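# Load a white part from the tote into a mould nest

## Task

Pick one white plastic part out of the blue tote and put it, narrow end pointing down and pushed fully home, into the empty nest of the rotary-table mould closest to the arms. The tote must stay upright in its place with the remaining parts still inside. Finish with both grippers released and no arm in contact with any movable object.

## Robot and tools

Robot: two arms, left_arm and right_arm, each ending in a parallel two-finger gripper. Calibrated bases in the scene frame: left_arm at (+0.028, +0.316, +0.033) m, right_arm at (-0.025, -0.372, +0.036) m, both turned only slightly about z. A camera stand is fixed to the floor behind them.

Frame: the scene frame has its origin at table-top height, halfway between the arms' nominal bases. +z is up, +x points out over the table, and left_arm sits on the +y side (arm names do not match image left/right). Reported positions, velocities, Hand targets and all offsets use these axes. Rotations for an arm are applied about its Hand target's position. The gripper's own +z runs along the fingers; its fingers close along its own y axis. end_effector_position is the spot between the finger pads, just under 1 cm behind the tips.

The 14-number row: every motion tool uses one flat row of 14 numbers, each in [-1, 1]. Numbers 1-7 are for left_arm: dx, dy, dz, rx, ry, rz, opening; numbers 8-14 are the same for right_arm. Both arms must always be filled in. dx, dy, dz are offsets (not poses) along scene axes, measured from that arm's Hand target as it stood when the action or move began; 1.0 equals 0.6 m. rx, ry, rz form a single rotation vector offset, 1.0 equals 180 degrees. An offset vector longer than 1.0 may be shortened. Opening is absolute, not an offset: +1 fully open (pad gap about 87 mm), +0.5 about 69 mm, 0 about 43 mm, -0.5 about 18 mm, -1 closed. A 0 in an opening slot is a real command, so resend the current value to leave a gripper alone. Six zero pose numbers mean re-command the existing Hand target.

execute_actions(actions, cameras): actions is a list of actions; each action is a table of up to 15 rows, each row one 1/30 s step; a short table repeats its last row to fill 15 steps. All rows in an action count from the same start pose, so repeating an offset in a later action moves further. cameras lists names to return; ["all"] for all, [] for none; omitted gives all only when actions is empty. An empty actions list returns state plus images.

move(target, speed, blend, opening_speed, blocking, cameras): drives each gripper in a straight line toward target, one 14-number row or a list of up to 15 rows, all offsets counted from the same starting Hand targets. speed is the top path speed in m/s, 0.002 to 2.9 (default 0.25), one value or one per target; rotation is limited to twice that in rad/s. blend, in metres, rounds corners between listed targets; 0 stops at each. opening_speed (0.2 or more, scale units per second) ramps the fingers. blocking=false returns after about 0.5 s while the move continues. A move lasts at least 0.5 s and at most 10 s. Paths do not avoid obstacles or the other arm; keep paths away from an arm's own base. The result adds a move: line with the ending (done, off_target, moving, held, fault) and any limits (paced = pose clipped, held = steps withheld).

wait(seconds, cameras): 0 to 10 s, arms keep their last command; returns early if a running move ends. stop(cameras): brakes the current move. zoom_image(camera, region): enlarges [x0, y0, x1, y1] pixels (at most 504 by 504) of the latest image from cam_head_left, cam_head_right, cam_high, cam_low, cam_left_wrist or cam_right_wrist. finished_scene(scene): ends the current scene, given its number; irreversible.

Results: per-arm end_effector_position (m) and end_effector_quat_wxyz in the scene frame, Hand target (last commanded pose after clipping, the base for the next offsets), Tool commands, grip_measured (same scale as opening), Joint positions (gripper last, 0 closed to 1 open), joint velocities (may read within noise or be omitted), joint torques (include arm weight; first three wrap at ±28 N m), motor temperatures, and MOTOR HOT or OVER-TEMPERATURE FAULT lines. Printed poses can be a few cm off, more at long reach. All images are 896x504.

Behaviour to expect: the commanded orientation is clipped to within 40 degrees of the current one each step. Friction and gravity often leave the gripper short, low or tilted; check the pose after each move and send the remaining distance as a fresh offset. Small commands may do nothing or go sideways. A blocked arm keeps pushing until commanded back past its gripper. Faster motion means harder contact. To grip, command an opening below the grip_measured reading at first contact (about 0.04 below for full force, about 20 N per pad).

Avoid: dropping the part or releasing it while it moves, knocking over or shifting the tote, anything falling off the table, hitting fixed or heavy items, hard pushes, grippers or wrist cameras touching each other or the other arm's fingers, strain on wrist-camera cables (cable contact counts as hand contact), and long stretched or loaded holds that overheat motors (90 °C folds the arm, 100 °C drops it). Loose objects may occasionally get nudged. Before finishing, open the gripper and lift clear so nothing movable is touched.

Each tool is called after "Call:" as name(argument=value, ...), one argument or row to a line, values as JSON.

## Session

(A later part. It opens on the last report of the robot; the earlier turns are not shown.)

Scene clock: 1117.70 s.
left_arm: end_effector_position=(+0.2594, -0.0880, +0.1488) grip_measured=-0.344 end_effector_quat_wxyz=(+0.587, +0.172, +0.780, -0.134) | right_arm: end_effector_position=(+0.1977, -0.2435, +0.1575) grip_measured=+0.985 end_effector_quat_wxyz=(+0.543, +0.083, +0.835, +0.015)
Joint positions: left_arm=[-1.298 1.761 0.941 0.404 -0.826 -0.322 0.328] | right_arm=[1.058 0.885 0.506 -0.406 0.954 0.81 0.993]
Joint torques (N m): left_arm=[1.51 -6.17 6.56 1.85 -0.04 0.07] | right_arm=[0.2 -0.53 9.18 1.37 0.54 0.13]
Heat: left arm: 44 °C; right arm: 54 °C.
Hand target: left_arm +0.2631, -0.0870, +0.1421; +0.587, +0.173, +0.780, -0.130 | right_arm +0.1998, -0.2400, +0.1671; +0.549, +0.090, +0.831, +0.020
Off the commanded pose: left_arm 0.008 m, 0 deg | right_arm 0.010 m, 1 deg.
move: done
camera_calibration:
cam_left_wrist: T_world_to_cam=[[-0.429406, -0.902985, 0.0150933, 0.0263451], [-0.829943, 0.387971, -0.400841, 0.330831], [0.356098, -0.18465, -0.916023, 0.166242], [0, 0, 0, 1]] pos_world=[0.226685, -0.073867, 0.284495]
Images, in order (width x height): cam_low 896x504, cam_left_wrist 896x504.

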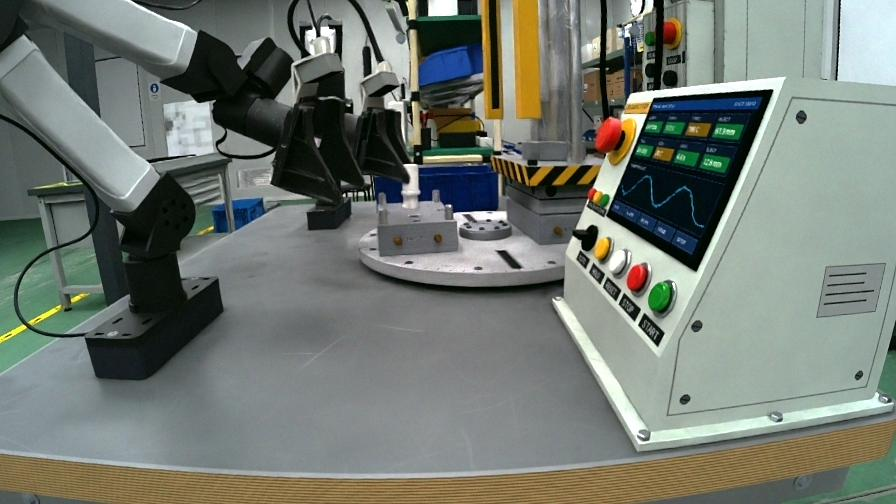

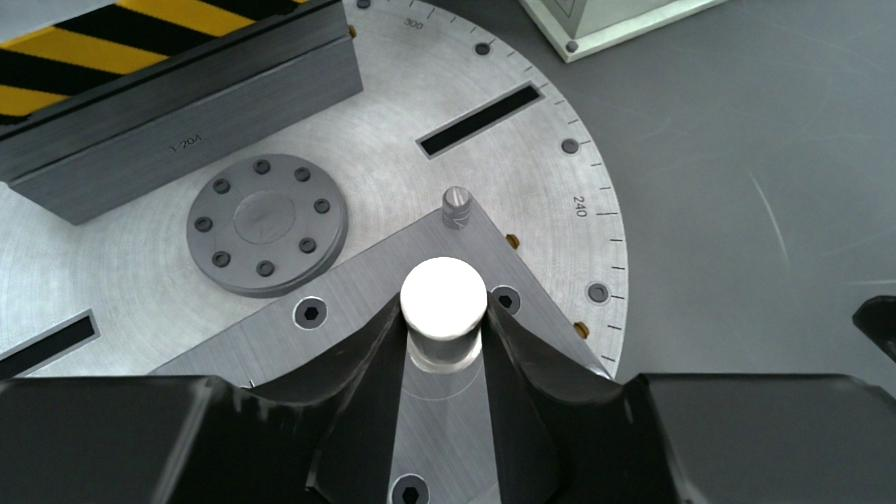

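Call:
move(
  target=[0.007, 0.005, -0.0133, 0, 0, 0, -0.42, 0, 0, 0, 0, 0, 0, 1],
  speed=0.05,
  cameras=["cam_left_wrist", "cam_low"],
)

Call:
zoom_image(
  camera="cam_low",
  region=[396, 186, 436, 226],
)

Call:
zoom_image(
  camera="cam_left_wrist",
  region=[356, 240, 536, 420],
)

Scene clock: 1171.57 s.
left_arm: end_effector_position=(+0.2646, -0.0847, +0.1421) grip_measured=-0.344 end_effector_quat_wxyz=(+0.588, +0.170, +0.779, -0.134) | right_arm: end_effector_position=(+0.1977, -0.2435, +0.1575) grip_measured=+0.985 end_effector_quat_wxyz=(+0.543, +0.083, +0.835, +0.015)
Joint positions: left_arm=[-1.282 1.773 0.918 0.446 -0.815 -0.314 0.328] | right_arm=[1.058 0.885 0.506 -0.406 0.954 0.81 0.993]
Joint torques (N m): left_arm=[1.33 -6.04 6.35 1.86 -0.03 0.09] | right_arm=[0.23 -0.54 9.24 1.39 0.54 0.16]
Motor temperatures (°C): left_arm=[29 38 43 40 27 29 31] | right_arm=[29 34 55 35 28 28 31]
Heat: left arm: 43 °C; right arm: 55 °C.
Hand target: left_arm +0.2673, -0.0840, +0.1342; +0.587, +0.173, +0.780, -0.130 | right_arm +0.1998, -0.2400, +0.1671; +0.549, +0.090, +0.831, +0.020
Off the commanded pose: left_arm 0.008 m, 1 deg | right_arm 0.010 m, 1 deg.
move: done
camera_calibration:
cam_left_wrist: T_world_to_cam=[[-0.426466, -0.904343, 0.0170396, 0.0304395], [-0.830747, 0.38417, -0.402831, 0.331382], [0.357751, -0.185949, -0.915116, 0.158155], [0, 0, 0, 1]] pos_world=[0.231696, -0.0703705, 0.277703]
Images, in order (width x height): cam_low 896x504, cam_left_wrist 896x504.

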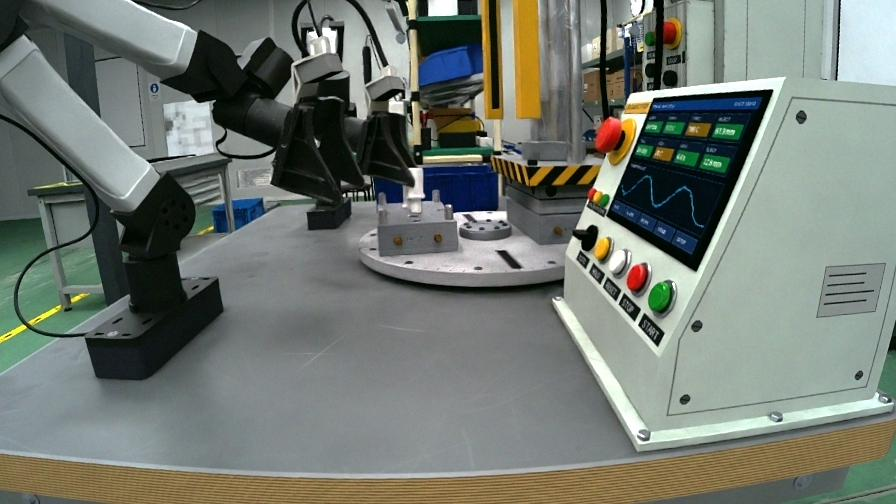

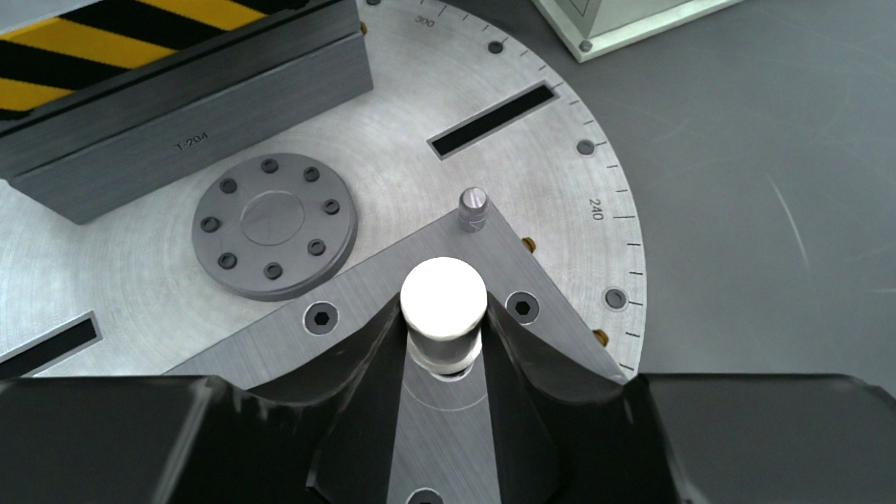

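Scaled by 12.600 from the camera's 896x504 image, which has a finer 1280x720 frame.

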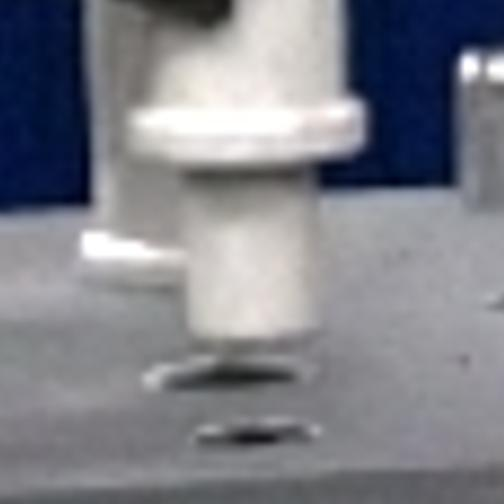

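Scaled by 2.800 from the camera's 896x504 image, which has a finer 1280x720 frame.

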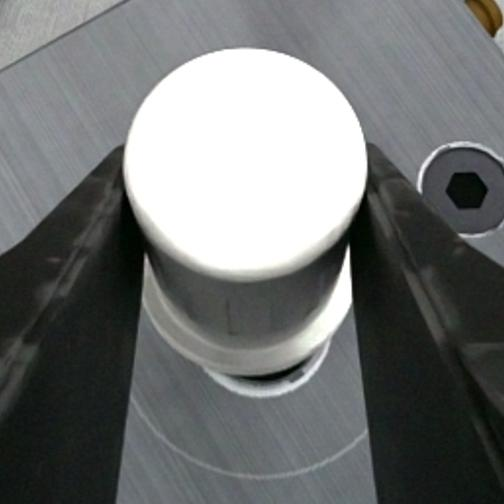

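Call:
move(
  target=[-0.0045, -0.0018, -0.002, 0, 0, 0, -0.42, 0, 0, 0, 0, 0, 0, 1],
  speed=0.05,
  cameras=["cam_left_wrist", "cam_low"],
)

Call:
zoom_image(
  camera="cam_low",
  region=[396, 186, 436, 226],
)

Call:
zoom_image(
  camera="cam_left_wrist",
  region=[356, 240, 536, 420],
)

Scene clock: 1196.70 s.
left_arm: end_effector_position=(+0.2647, -0.0849, +0.1423) grip_measured=-0.344 end_effector_quat_wxyz=(+0.588, +0.169, +0.779, -0.134) | right_arm: end_effector_position=(+0.1977, -0.2435, +0.1575) grip_measured=+0.985 end_effector_quat_wxyz=(+0.543, +0.083, +0.835, +0.015)
Joint positions: left_arm=[-1.282 1.773 0.918 0.448 -0.815 -0.314 0.328] | right_arm=[1.058 0.885 0.506 -0.406 0.954 0.81 0.993]
Joint torques (N m): left_arm=[0.65 -5.74 6.34 1.87 -0.1 0.03] | right_arm=[0.2 -0.55 9.35 1.37 0.55 0.14]
Motor temperatures (°C): left_arm=[29 38 43 40 27 29 31] | right_arm=[29 34 55 35 28 28 31]
Heat: left arm: 43 °C; right arm: 55 °C.
Hand target: left_arm +0.2646, -0.0851, +0.1330; +0.587, +0.173, +0.780, -0.130 | right_arm +0.1998, -0.2400, +0.1671; +0.549, +0.090, +0.831, +0.020
Off the commanded pose: left_arm 0.009 m, 1 deg | right_arm 0.010 m, 1 deg.
move: done
camera_calibration:
cam_left_wrist: T_world_to_cam=[[-0.426486, -0.904317, 0.0178788, 0.0302052], [-0.830609, 0.383747, -0.403519, 0.331597], [0.358048, -0.186946, -0.914797, 0.158112], [0, 0, 0, 1]] pos_world=[0.231698, -0.0703757, 0.277905]
Images, in order (width x height): cam_low 896x504, cam_left_wrist 896x504.

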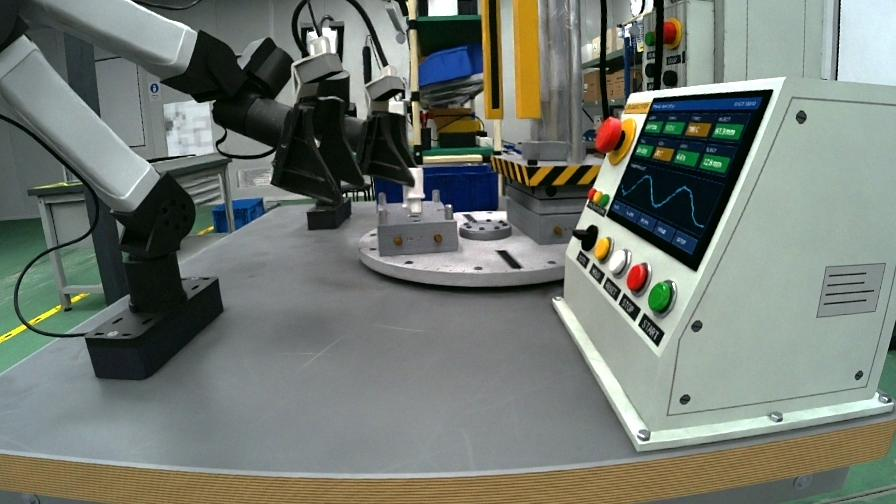

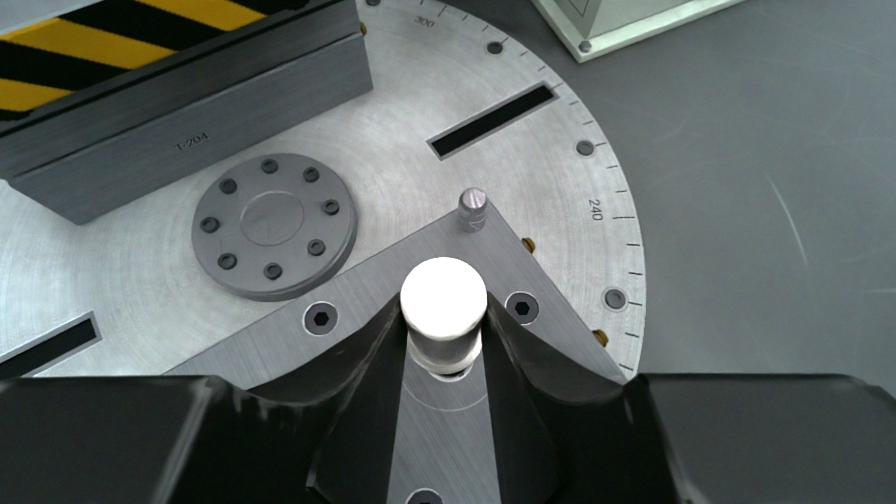

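Scaled by 12.600 from the camera's 896x504 image, which has a finer 1280x720 frame.

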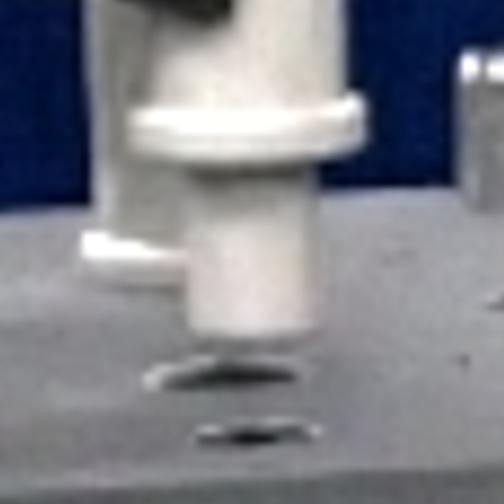

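Scaled by 2.800 from the camera's 896x504 image, which has a finer 1280x720 frame.

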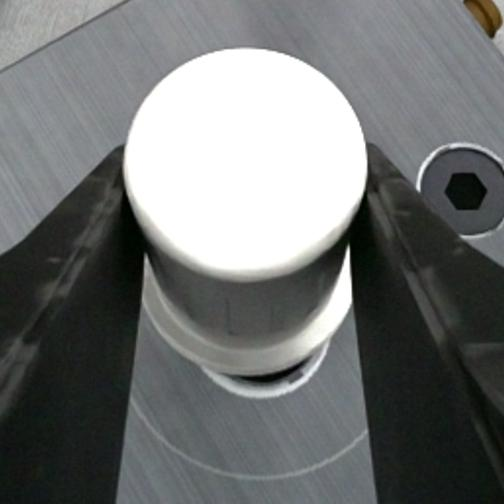

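Call:
move(
  target=[-0.0105, -0.0037, 0, 0, 0, 0, -0.42, 0, 0, 0, 0, 0, 0, 1],
  speed=0.05,
  cameras=["cam_left_wrist", "cam_low"],
)

Call:
zoom_image(
  camera="cam_low",
  region=[396, 186, 436, 226],
)

Call:
zoom_image(
  camera="cam_left_wrist",
  region=[356, 240, 536, 420],
)

Scene clock: 1206.07 s.
left_arm: end_effector_position=(+0.2595, -0.0878, +0.1423) grip_measured=-0.344 end_effector_quat_wxyz=(+0.588, +0.174, +0.778, -0.137) | right_arm: end_effector_position=(+0.1977, -0.2435, +0.1575) grip_measured=+0.985 end_effector_quat_wxyz=(+0.543, +0.083, +0.835, +0.015)
Joint positions: left_arm=[-1.295 1.773 0.918 0.448 -0.815 -0.314 0.328] | right_arm=[1.058 0.885 0.506 -0.406 0.954 0.81 0.993]
Joint torques (N m): left_arm=[0.18 -5.71 6.69 1.76 -0.27 -0.08] | right_arm=[0.12 -0.64 9.25 1.38 0.58 0.14]
Motor temperatures (°C): left_arm=[29 38 43 40 27 29 31] | right_arm=[29 34 55 35 28 28 31]
Heat: left arm: 43 °C; right arm: 55 °C.
Hand target: left_arm +0.2583, -0.0873, +0.1330; +0.587, +0.173, +0.780, -0.130 | right_arm +0.1998, -0.2400, +0.1671; +0.549, +0.090, +0.831, +0.020
Off the commanded pose: left_arm 0.009 m, 1 deg | right_arm 0.010 m, 1 deg.
move: done
camera_calibration:
cam_left_wrist: T_world_to_cam=[[-0.437538, -0.899026, 0.0176859, 0.0287166], [-0.825733, 0.393925, -0.403718, 0.328093], [0.355986, -0.191246, -0.914712, 0.159566], [0, 0, 0, 1]] pos_world=[0.226678, -0.0729107, 0.277906]
Images, in order (width x height): cam_low 896x504, cam_left_wrist 896x504.

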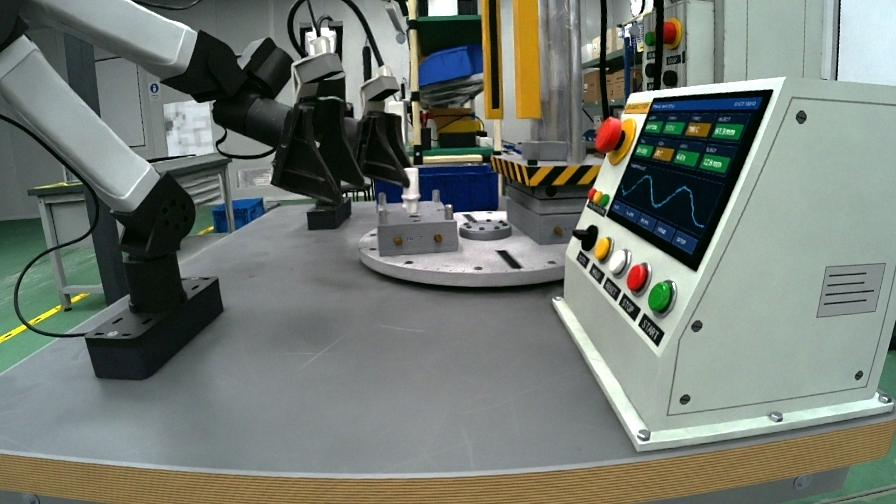

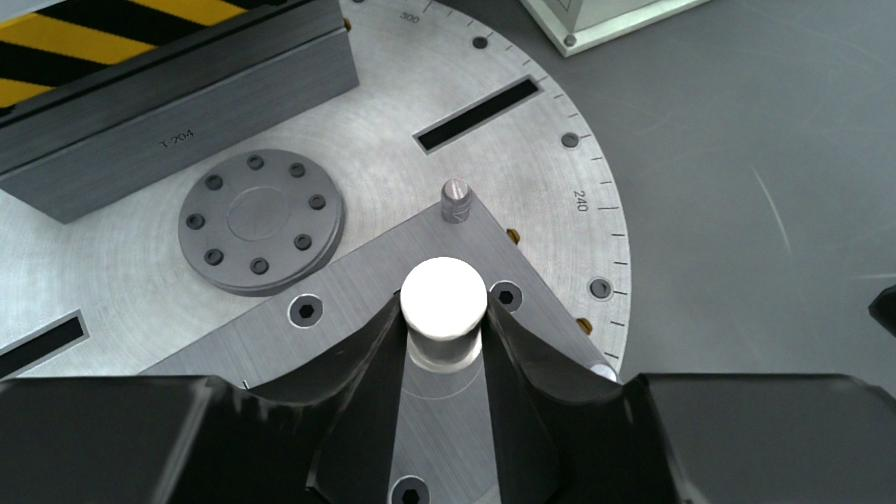

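Scaled by 12.600 from the camera's 896x504 image, which has a finer 1280x720 frame.

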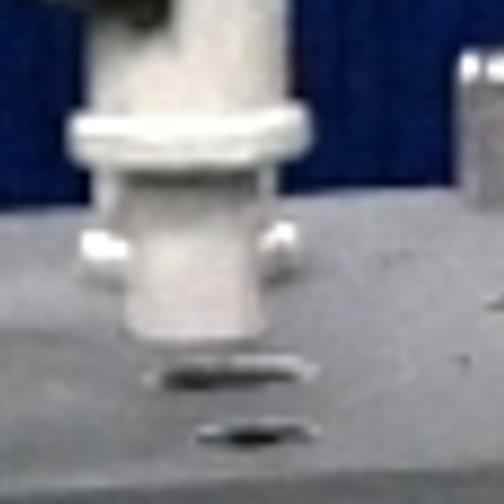

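Scaled by 2.800 from the camera's 896x504 image, which has a finer 1280x720 frame.

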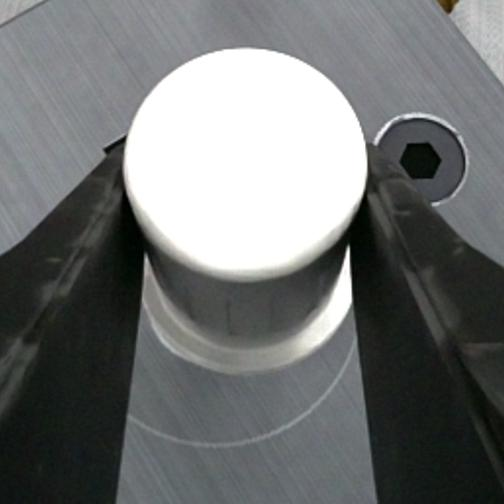

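Call:
move(
  target=[0.0117, 0.0045, 0, 0, 0, 0, -0.42, 0, 0, 0, 0, 0, 0, 1],
  speed=0.05,
  cameras=["cam_left_wrist", "cam_low"],
)

Call:
zoom_image(
  camera="cam_low",
  region=[396, 186, 436, 226],
)

Call:
zoom_image(
  camera="cam_left_wrist",
  region=[356, 240, 536, 420],
)

Scene clock: 1259.00 s.
left_arm: end_effector_position=(+0.2628, -0.0861, +0.1425) grip_measured=-0.344 end_effector_quat_wxyz=(+0.588, +0.171, +0.779, -0.136) | right_arm: end_effector_position=(+0.1977, -0.2435, +0.1575) grip_measured=+0.985 end_effector_quat_wxyz=(+0.543, +0.083, +0.835, +0.015)
Joint positions: left_arm=[-1.287 1.773 0.918 0.449 -0.815 -0.314 0.328] | right_arm=[1.058 0.885 0.506 -0.406 0.954 0.81 0.993]
Joint torques (N m): left_arm=[1.28 -5.87 6.22 1.89 -0.07 0.05] | right_arm=[0.2 -0.57 9.25 1.39 0.53 0.13]
Motor temperatures (°C): left_arm=[29 38 43 40 27 29 31] | right_arm=[29 34 55 35 28 28 31]
Heat: left arm: 43 °C; right arm: 55 °C.
Hand target: left_arm +0.2653, -0.0846, +0.1330; +0.587, +0.173, +0.780, -0.130 | right_arm +0.1998, -0.2400, +0.1671; +0.549, +0.090, +0.831, +0.020
Off the commanded pose: left_arm 0.010 m, 1 deg | right_arm 0.010 m, 1 deg.
move: done
camera_calibration:
cam_left_wrist: T_world_to_cam=[[-0.430304, -0.902494, 0.0185064, 0.029393], [-0.828746, 0.386849, -0.404385, 0.330483], [0.357796, -0.189346, -0.914401, 0.158585], [0, 0, 0, 1]] pos_world=[0.229793, -0.0712926, 0.278109]
Images, in order (width x height): cam_low 896x504, cam_left_wrist 896x504.

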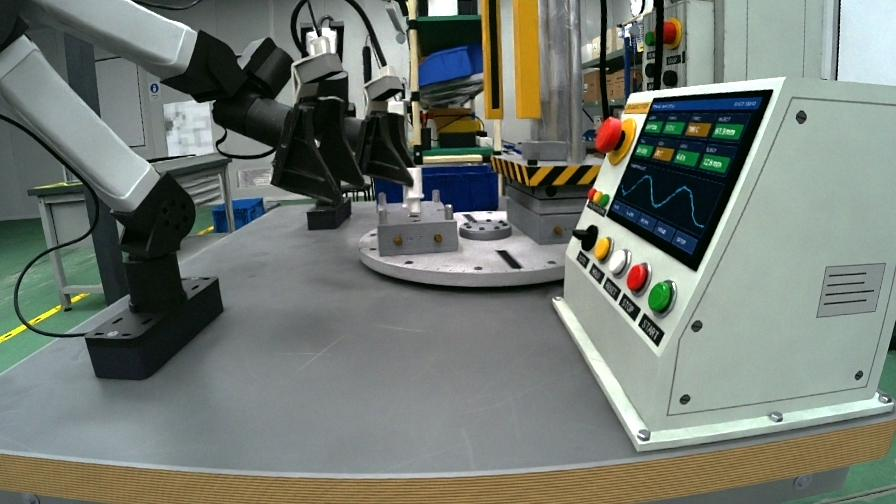

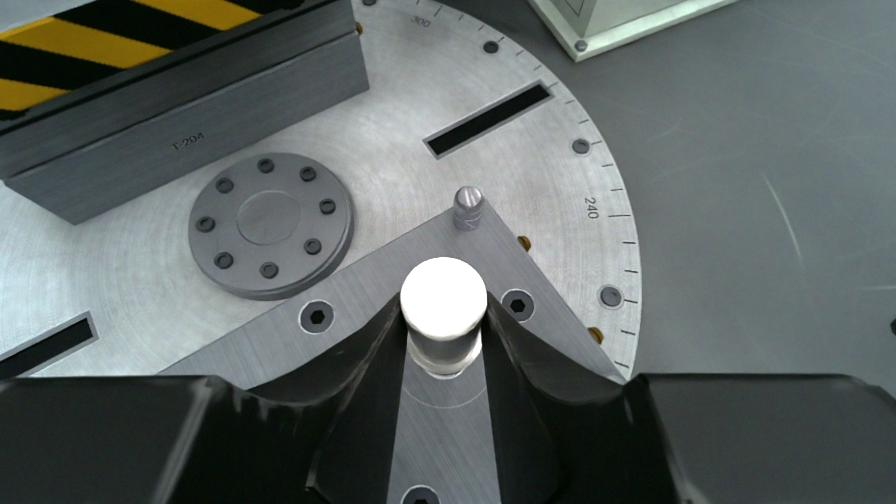

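Scaled by 12.600 from the camera's 896x504 image, which has a finer 1280x720 frame.

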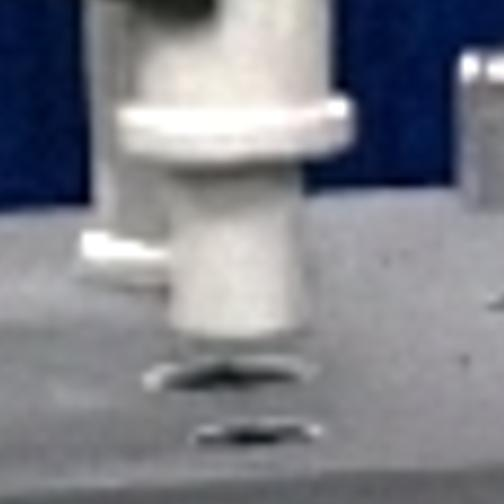

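Scaled by 2.800 from the camera's 896x504 image, which has a finer 1280x720 frame.

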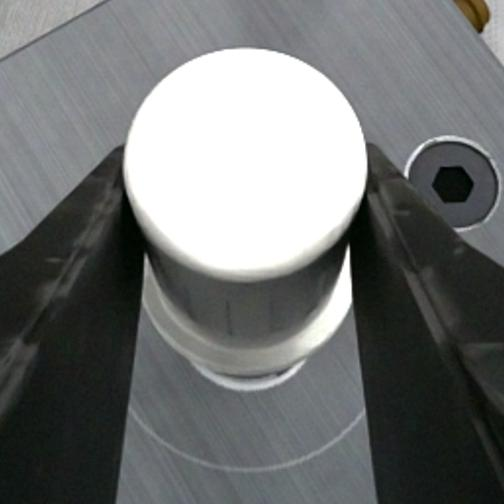

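Call:
move(
  target=[0, 0, -0.015, 0, 0, 0, -0.42, 0, 0, 0, 0, 0, 0, 1],
  speed=0.04,
  cameras=["cam_left_wrist", "cam_low"],
)

Call:
zoom_image(
  camera="cam_low",
  region=[396, 186, 436, 226],
)

Call:
zoom_image(
  camera="cam_left_wrist",
  region=[356, 240, 536, 420],
)

Scene clock: 1271.10 s.
left_arm: end_effector_position=(+0.2629, -0.0856, +0.1350) grip_measured=-0.344 end_effector_quat_wxyz=(+0.589, +0.171, +0.778, -0.135) | right_arm: end_effector_position=(+0.1977, -0.2435, +0.1575) grip_measured=+0.985 end_effector_quat_wxyz=(+0.543, +0.083, +0.835, +0.015)
Joint positions: left_arm=[-1.287 1.791 0.902 0.485 -0.817 -0.31 0.328] | right_arm=[1.058 0.885 0.506 -0.406 0.954 0.81 0.993]
Joint torques (N m): left_arm=[1.22 -5.55 6.19 1.87 -0.06 0] | right_arm=[0.24 -0.66 9.26 1.39 0.55 0.14]
Motor temperatures (°C): left_arm=[29 38 43 40 27 29 31] | right_arm=[29 34 55 35 28 28 31]
Heat: left arm: 43 °C; right arm: 55 °C.
Hand target: left_arm +0.2654, -0.0845, +0.1240; +0.587, +0.173, +0.780, -0.130 | right_arm +0.1998, -0.2400, +0.1671; +0.549, +0.090, +0.831, +0.020
Off the commanded pose: left_arm 0.011 m, 1 deg | right_arm 0.010 m, 1 deg.
move: off_target (left_arm)
camera_calibration:
cam_left_wrist: T_world_to_cam=[[-0.430348, -0.902516, 0.0162972, 0.0303367], [-0.82769, 0.387336, -0.406078, 0.327348], [0.36018, -0.188244, -0.913693, 0.151013], [0, 0, 0, 1]] pos_world=[0.229606, -0.0709869, 0.270414]
Images, in order (width x height): cam_low 896x504, cam_left_wrist 896x504.

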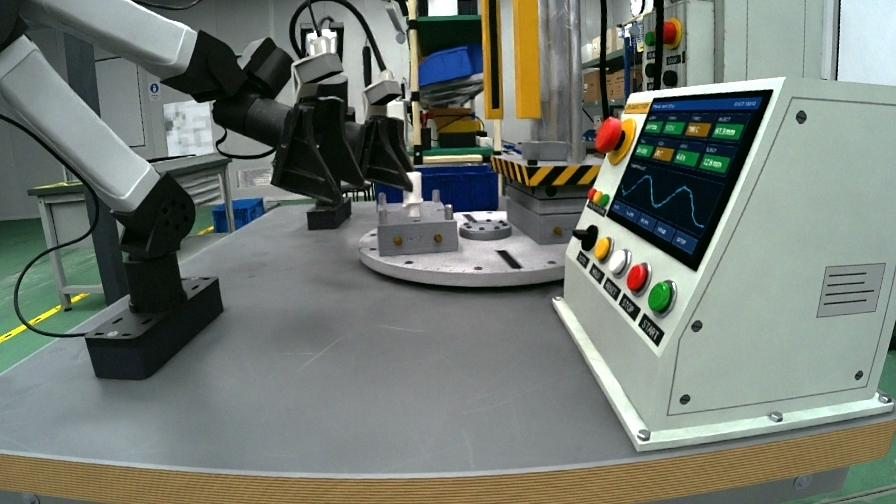

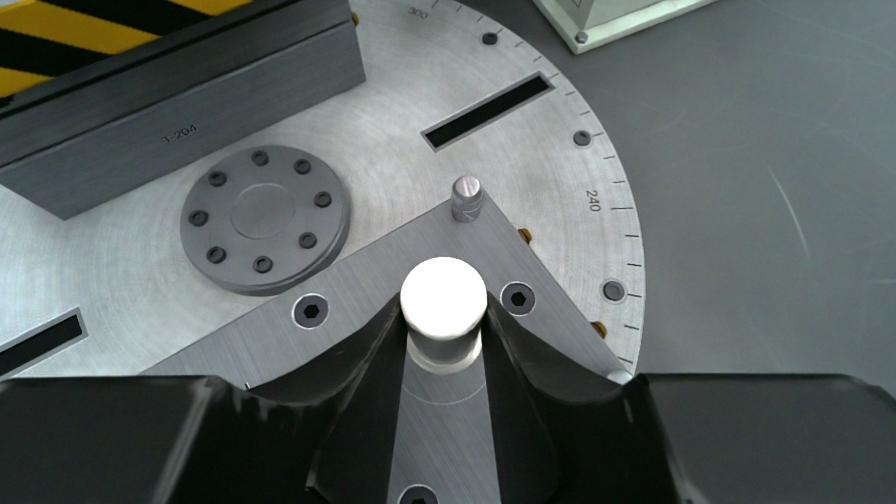

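Scaled by 12.600 from the camera's 896x504 image, which has a finer 1280x720 frame.

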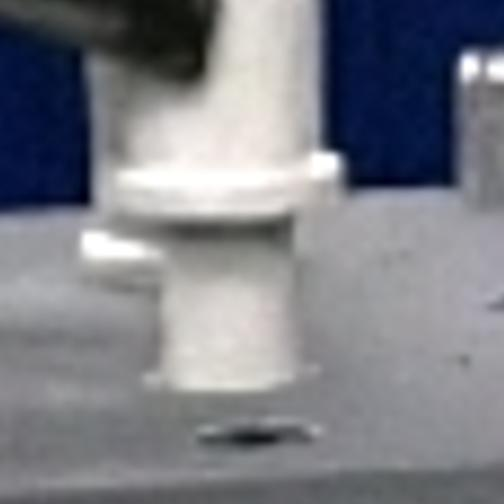

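Scaled by 2.800 from the camera's 896x504 image, which has a finer 1280x720 frame.

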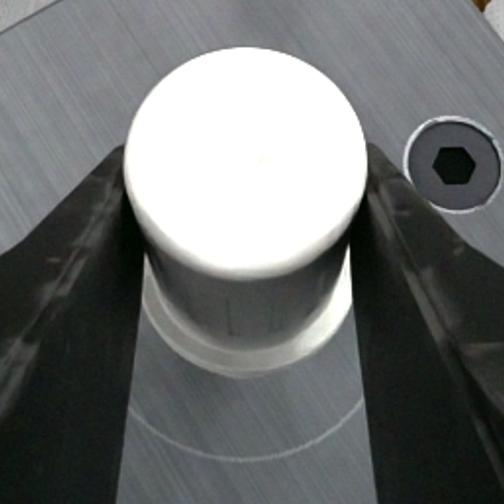

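Call:
zoom_image(
  camera="cam_low",
  region=[404, 204, 428, 224],
)

Call:
zoom_image(
  camera="cam_right_wrist",
  region=[0, 150, 250, 400],
)

Scaled by 21.000 from the camera's 896x504 image, which has a finer 1280x720 frame.

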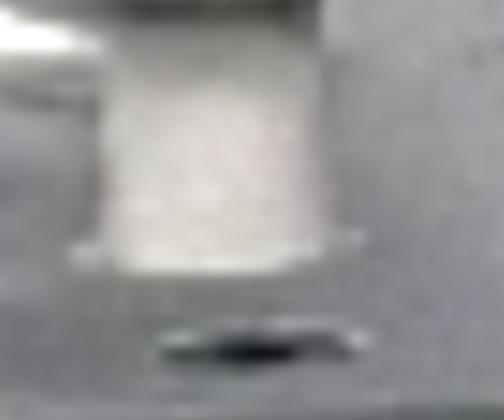

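This scene's latest camera images include none from cam_right_wrist. They are from: cam_low, cam_left_wrist. cam_right_wrist's image comes with the result of a call that names it in "cameras".

Call:
move(
  target=[0, 0, -0.015, 0, 0, 0, -0.42, 0, 0, 0, 0, 0, 0, 1],
  speed=0.04,
  cameras=["cam_left_wrist", "cam_low"],
)

Call:
zoom_image(
  camera="cam_low",
  region=[396, 186, 436, 226],
)

Call:
zoom_image(
  camera="cam_left_wrist",
  region=[356, 240, 536, 420],
)

Scene clock: 1296.73 s.
left_arm: end_effector_position=(+0.2650, -0.0857, +0.1343) grip_measured=-0.344 end_effector_quat_wxyz=(+0.597, +0.162, +0.773, -0.137) | right_arm: end_effector_position=(+0.1977, -0.2435, +0.1575) grip_measured=+0.985 end_effector_quat_wxyz=(+0.543, +0.083, +0.835, +0.015)
Joint positions: left_arm=[-1.287 1.804 0.89 0.536 -0.831 -0.304 0.328] | right_arm=[1.058 0.885 0.506 -0.406 0.954 0.81 0.993]
Joint torques (N m): left_arm=[1.22 -4.81 5.76 1.74 0.11 -0.06] | right_arm=[0.17 -0.53 9.28 1.38 0.55 0.12]
Motor temperatures (°C): left_arm=[29 38 43 42 27 29 31] | right_arm=[29 34 55 35 28 28 31]
Heat: left arm: 43 °C; right arm: 55 °C.
Hand target: left_arm +0.2654, -0.0845, +0.1149; +0.587, +0.173, +0.780, -0.130 | right_arm +0.1998, -0.2400, +0.1671; +0.549, +0.090, +0.831, +0.020
Off the commanded pose: left_arm 0.019 m, 2 deg | right_arm 0.010 m, 1 deg.
move: off_target (left_arm)
camera_calibration:
cam_left_wrist: T_world_to_cam=[[-0.420141, -0.907068, 0.0266355, 0.026723], [-0.82612, 0.370172, -0.424851, 0.329389], [0.375509, -0.200501, -0.904872, 0.1434], [0, 0, 0, 1]] pos_world=[0.229494, -0.0689389, 0.268988]
Images, in order (width x height): cam_low 896x504, cam_left_wrist 896x504.

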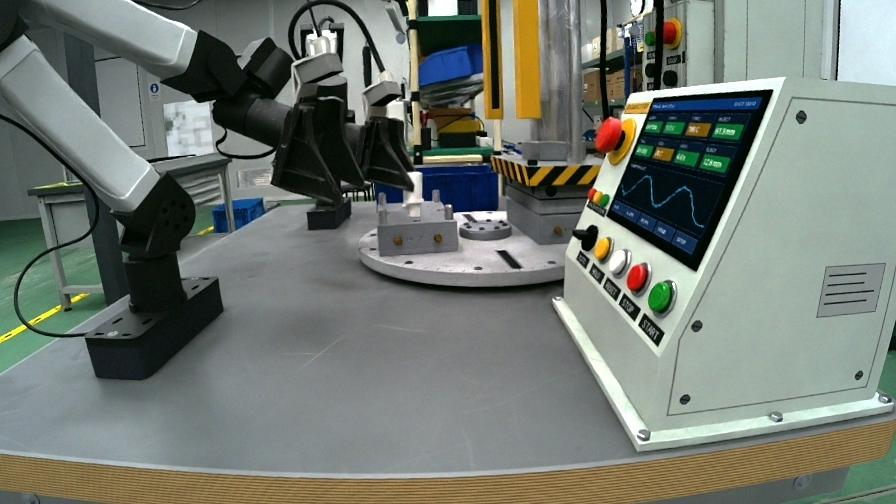

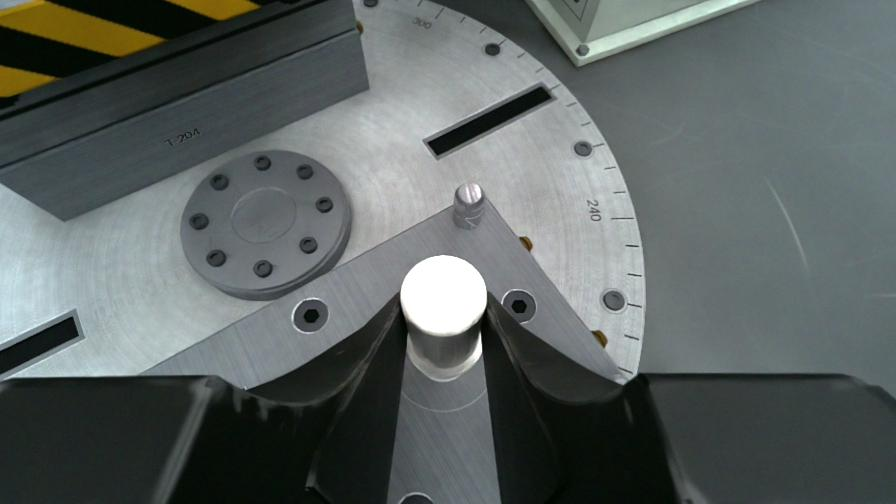

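Scaled by 12.600 from the camera's 896x504 image, which has a finer 1280x720 frame.

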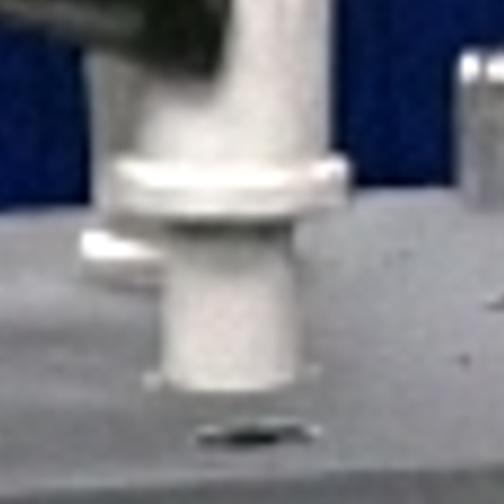

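Scaled by 2.800 from the camera's 896x504 image, which has a finer 1280x720 frame.

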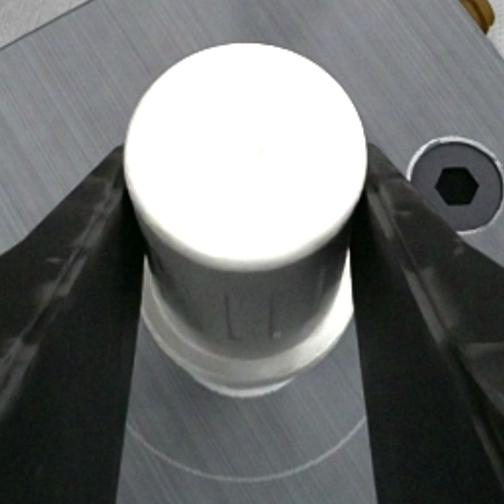

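Call:
move(
  target=[0, 0, 0.022, 0, 0, 0, -0.42, 0, 0, 0, 0, 0, 0.244, 0.5],
  speed=0.1,
  cameras=["cam_left_wrist", "cam_low", "cam_right_wrist"],
)

Call:
zoom_image(
  camera="cam_low",
  region=[396, 186, 436, 226],
)

Call:
zoom_image(
  camera="cam_left_wrist",
  region=[356, 240, 536, 420],
)

Scene clock: 1343.57 s.
left_arm: end_effector_position=(+0.2649, -0.0855, +0.1340) grip_measured=-0.344 end_effector_quat_wxyz=(+0.597, +0.163, +0.774, -0.137) | right_arm: end_effector_position=(+0.1945, -0.2417, +0.1594) grip_measured=+0.500 end_effector_quat_wxyz=(+0.489, -0.220, +0.814, +0.222)
Joint positions: left_arm=[-1.287 1.804 0.89 0.534 -0.831 -0.304 0.328] | right_arm=[0.317 0.595 0.381 -0.255 -0.358 -0.013 0.75]
Joint torques (N m): left_arm=[1.25 -7.23 7.83 1.25 0.11 -0.03] | right_arm=[-0.91 0.44 7.8 2.39 -0.16 -0.12]
Motor temperatures (°C): left_arm=[29 38 42 40 27 29 31] | right_arm=[29 34 56 35 28 28 31]
Heat: left arm: 42 °C; right arm: 56 °C.
Hand target: left_arm +0.2654, -0.0846, +0.1281; +0.587, +0.173, +0.780, -0.130 | right_arm +0.1999, -0.2400, +0.1672; +0.502, -0.227, +0.804, +0.223
Off the commanded pose: left_arm 0.006 m, 2 deg | right_arm 0.010 m, 2 deg.
move: done
camera_calibration:
cam_left_wrist: T_world_to_cam=[[-0.420169, -0.907096, 0.0252005, 0.0270345], [-0.826304, 0.370973, -0.423794, 0.329147], [0.375073, -0.198888, -0.905408, 0.143553], [0, 0, 0, 1]] pos_world=[0.229492, -0.0690306, 0.268783]
cam_right_wrist: T_world_to_cam=[[0.569244, -0.811068, -0.134644, -0.289353], [-0.808262, -0.522068, -0.27232, 0.0997701], [0.150576, 0.263844, -0.95274, 0.331541], [0, 0, 0, 1]] pos_world=[0.195431, -0.270074, 0.304082]
Images, in order (width x height): cam_low 896x504, cam_left_wrist 896x504, cam_right_wrist 896x504.

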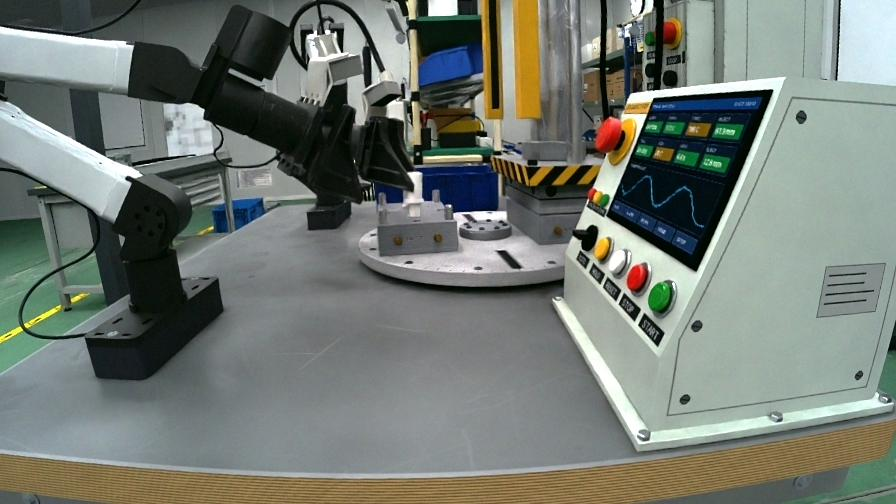

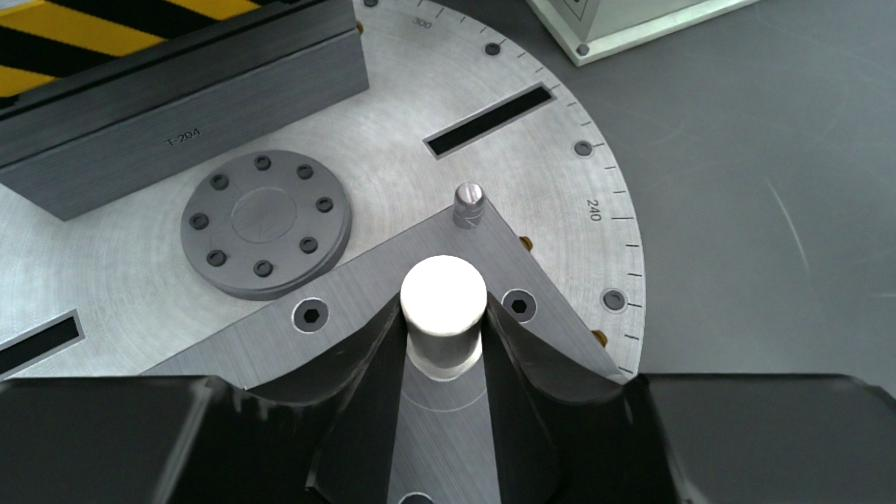

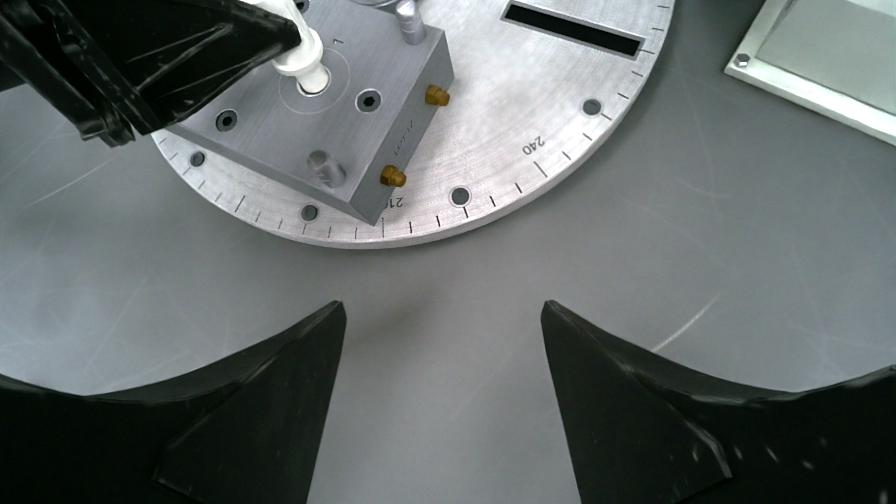

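Scaled by 12.600 from the camera's 896x504 image, which has a finer 1280x720 frame.

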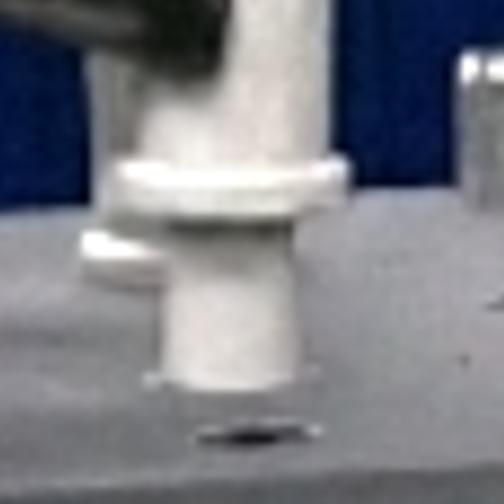

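Scaled by 2.800 from the camera's 896x504 image, which has a finer 1280x720 frame.

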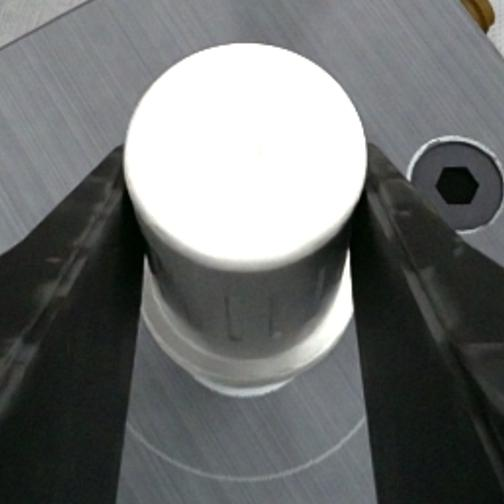

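Call:
zoom_image(
  camera="cam_right_wrist",
  region=[240, 0, 400, 140],
)

Call:
zoom_image(
  camera="cam_right_wrist",
  region=[280, 50, 350, 110],
)

Scaled by 3.150 from the camera's 896x504 image, which has a finer 1280x720 frame.

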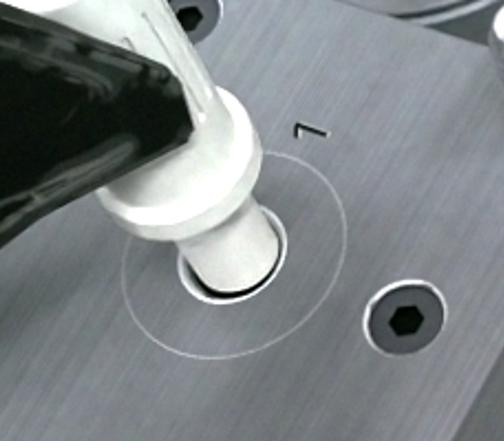

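Scaled by 7.200 from the camera's 896x504 image, which has a finer 1280x720 frame.

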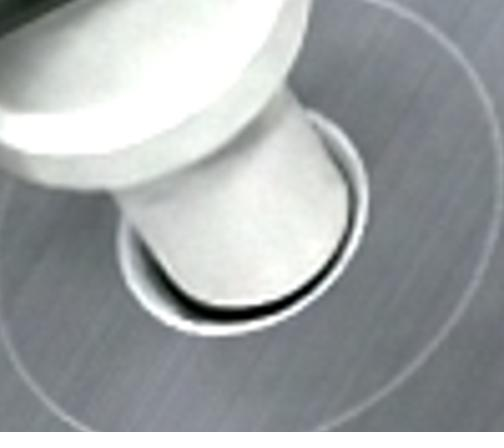

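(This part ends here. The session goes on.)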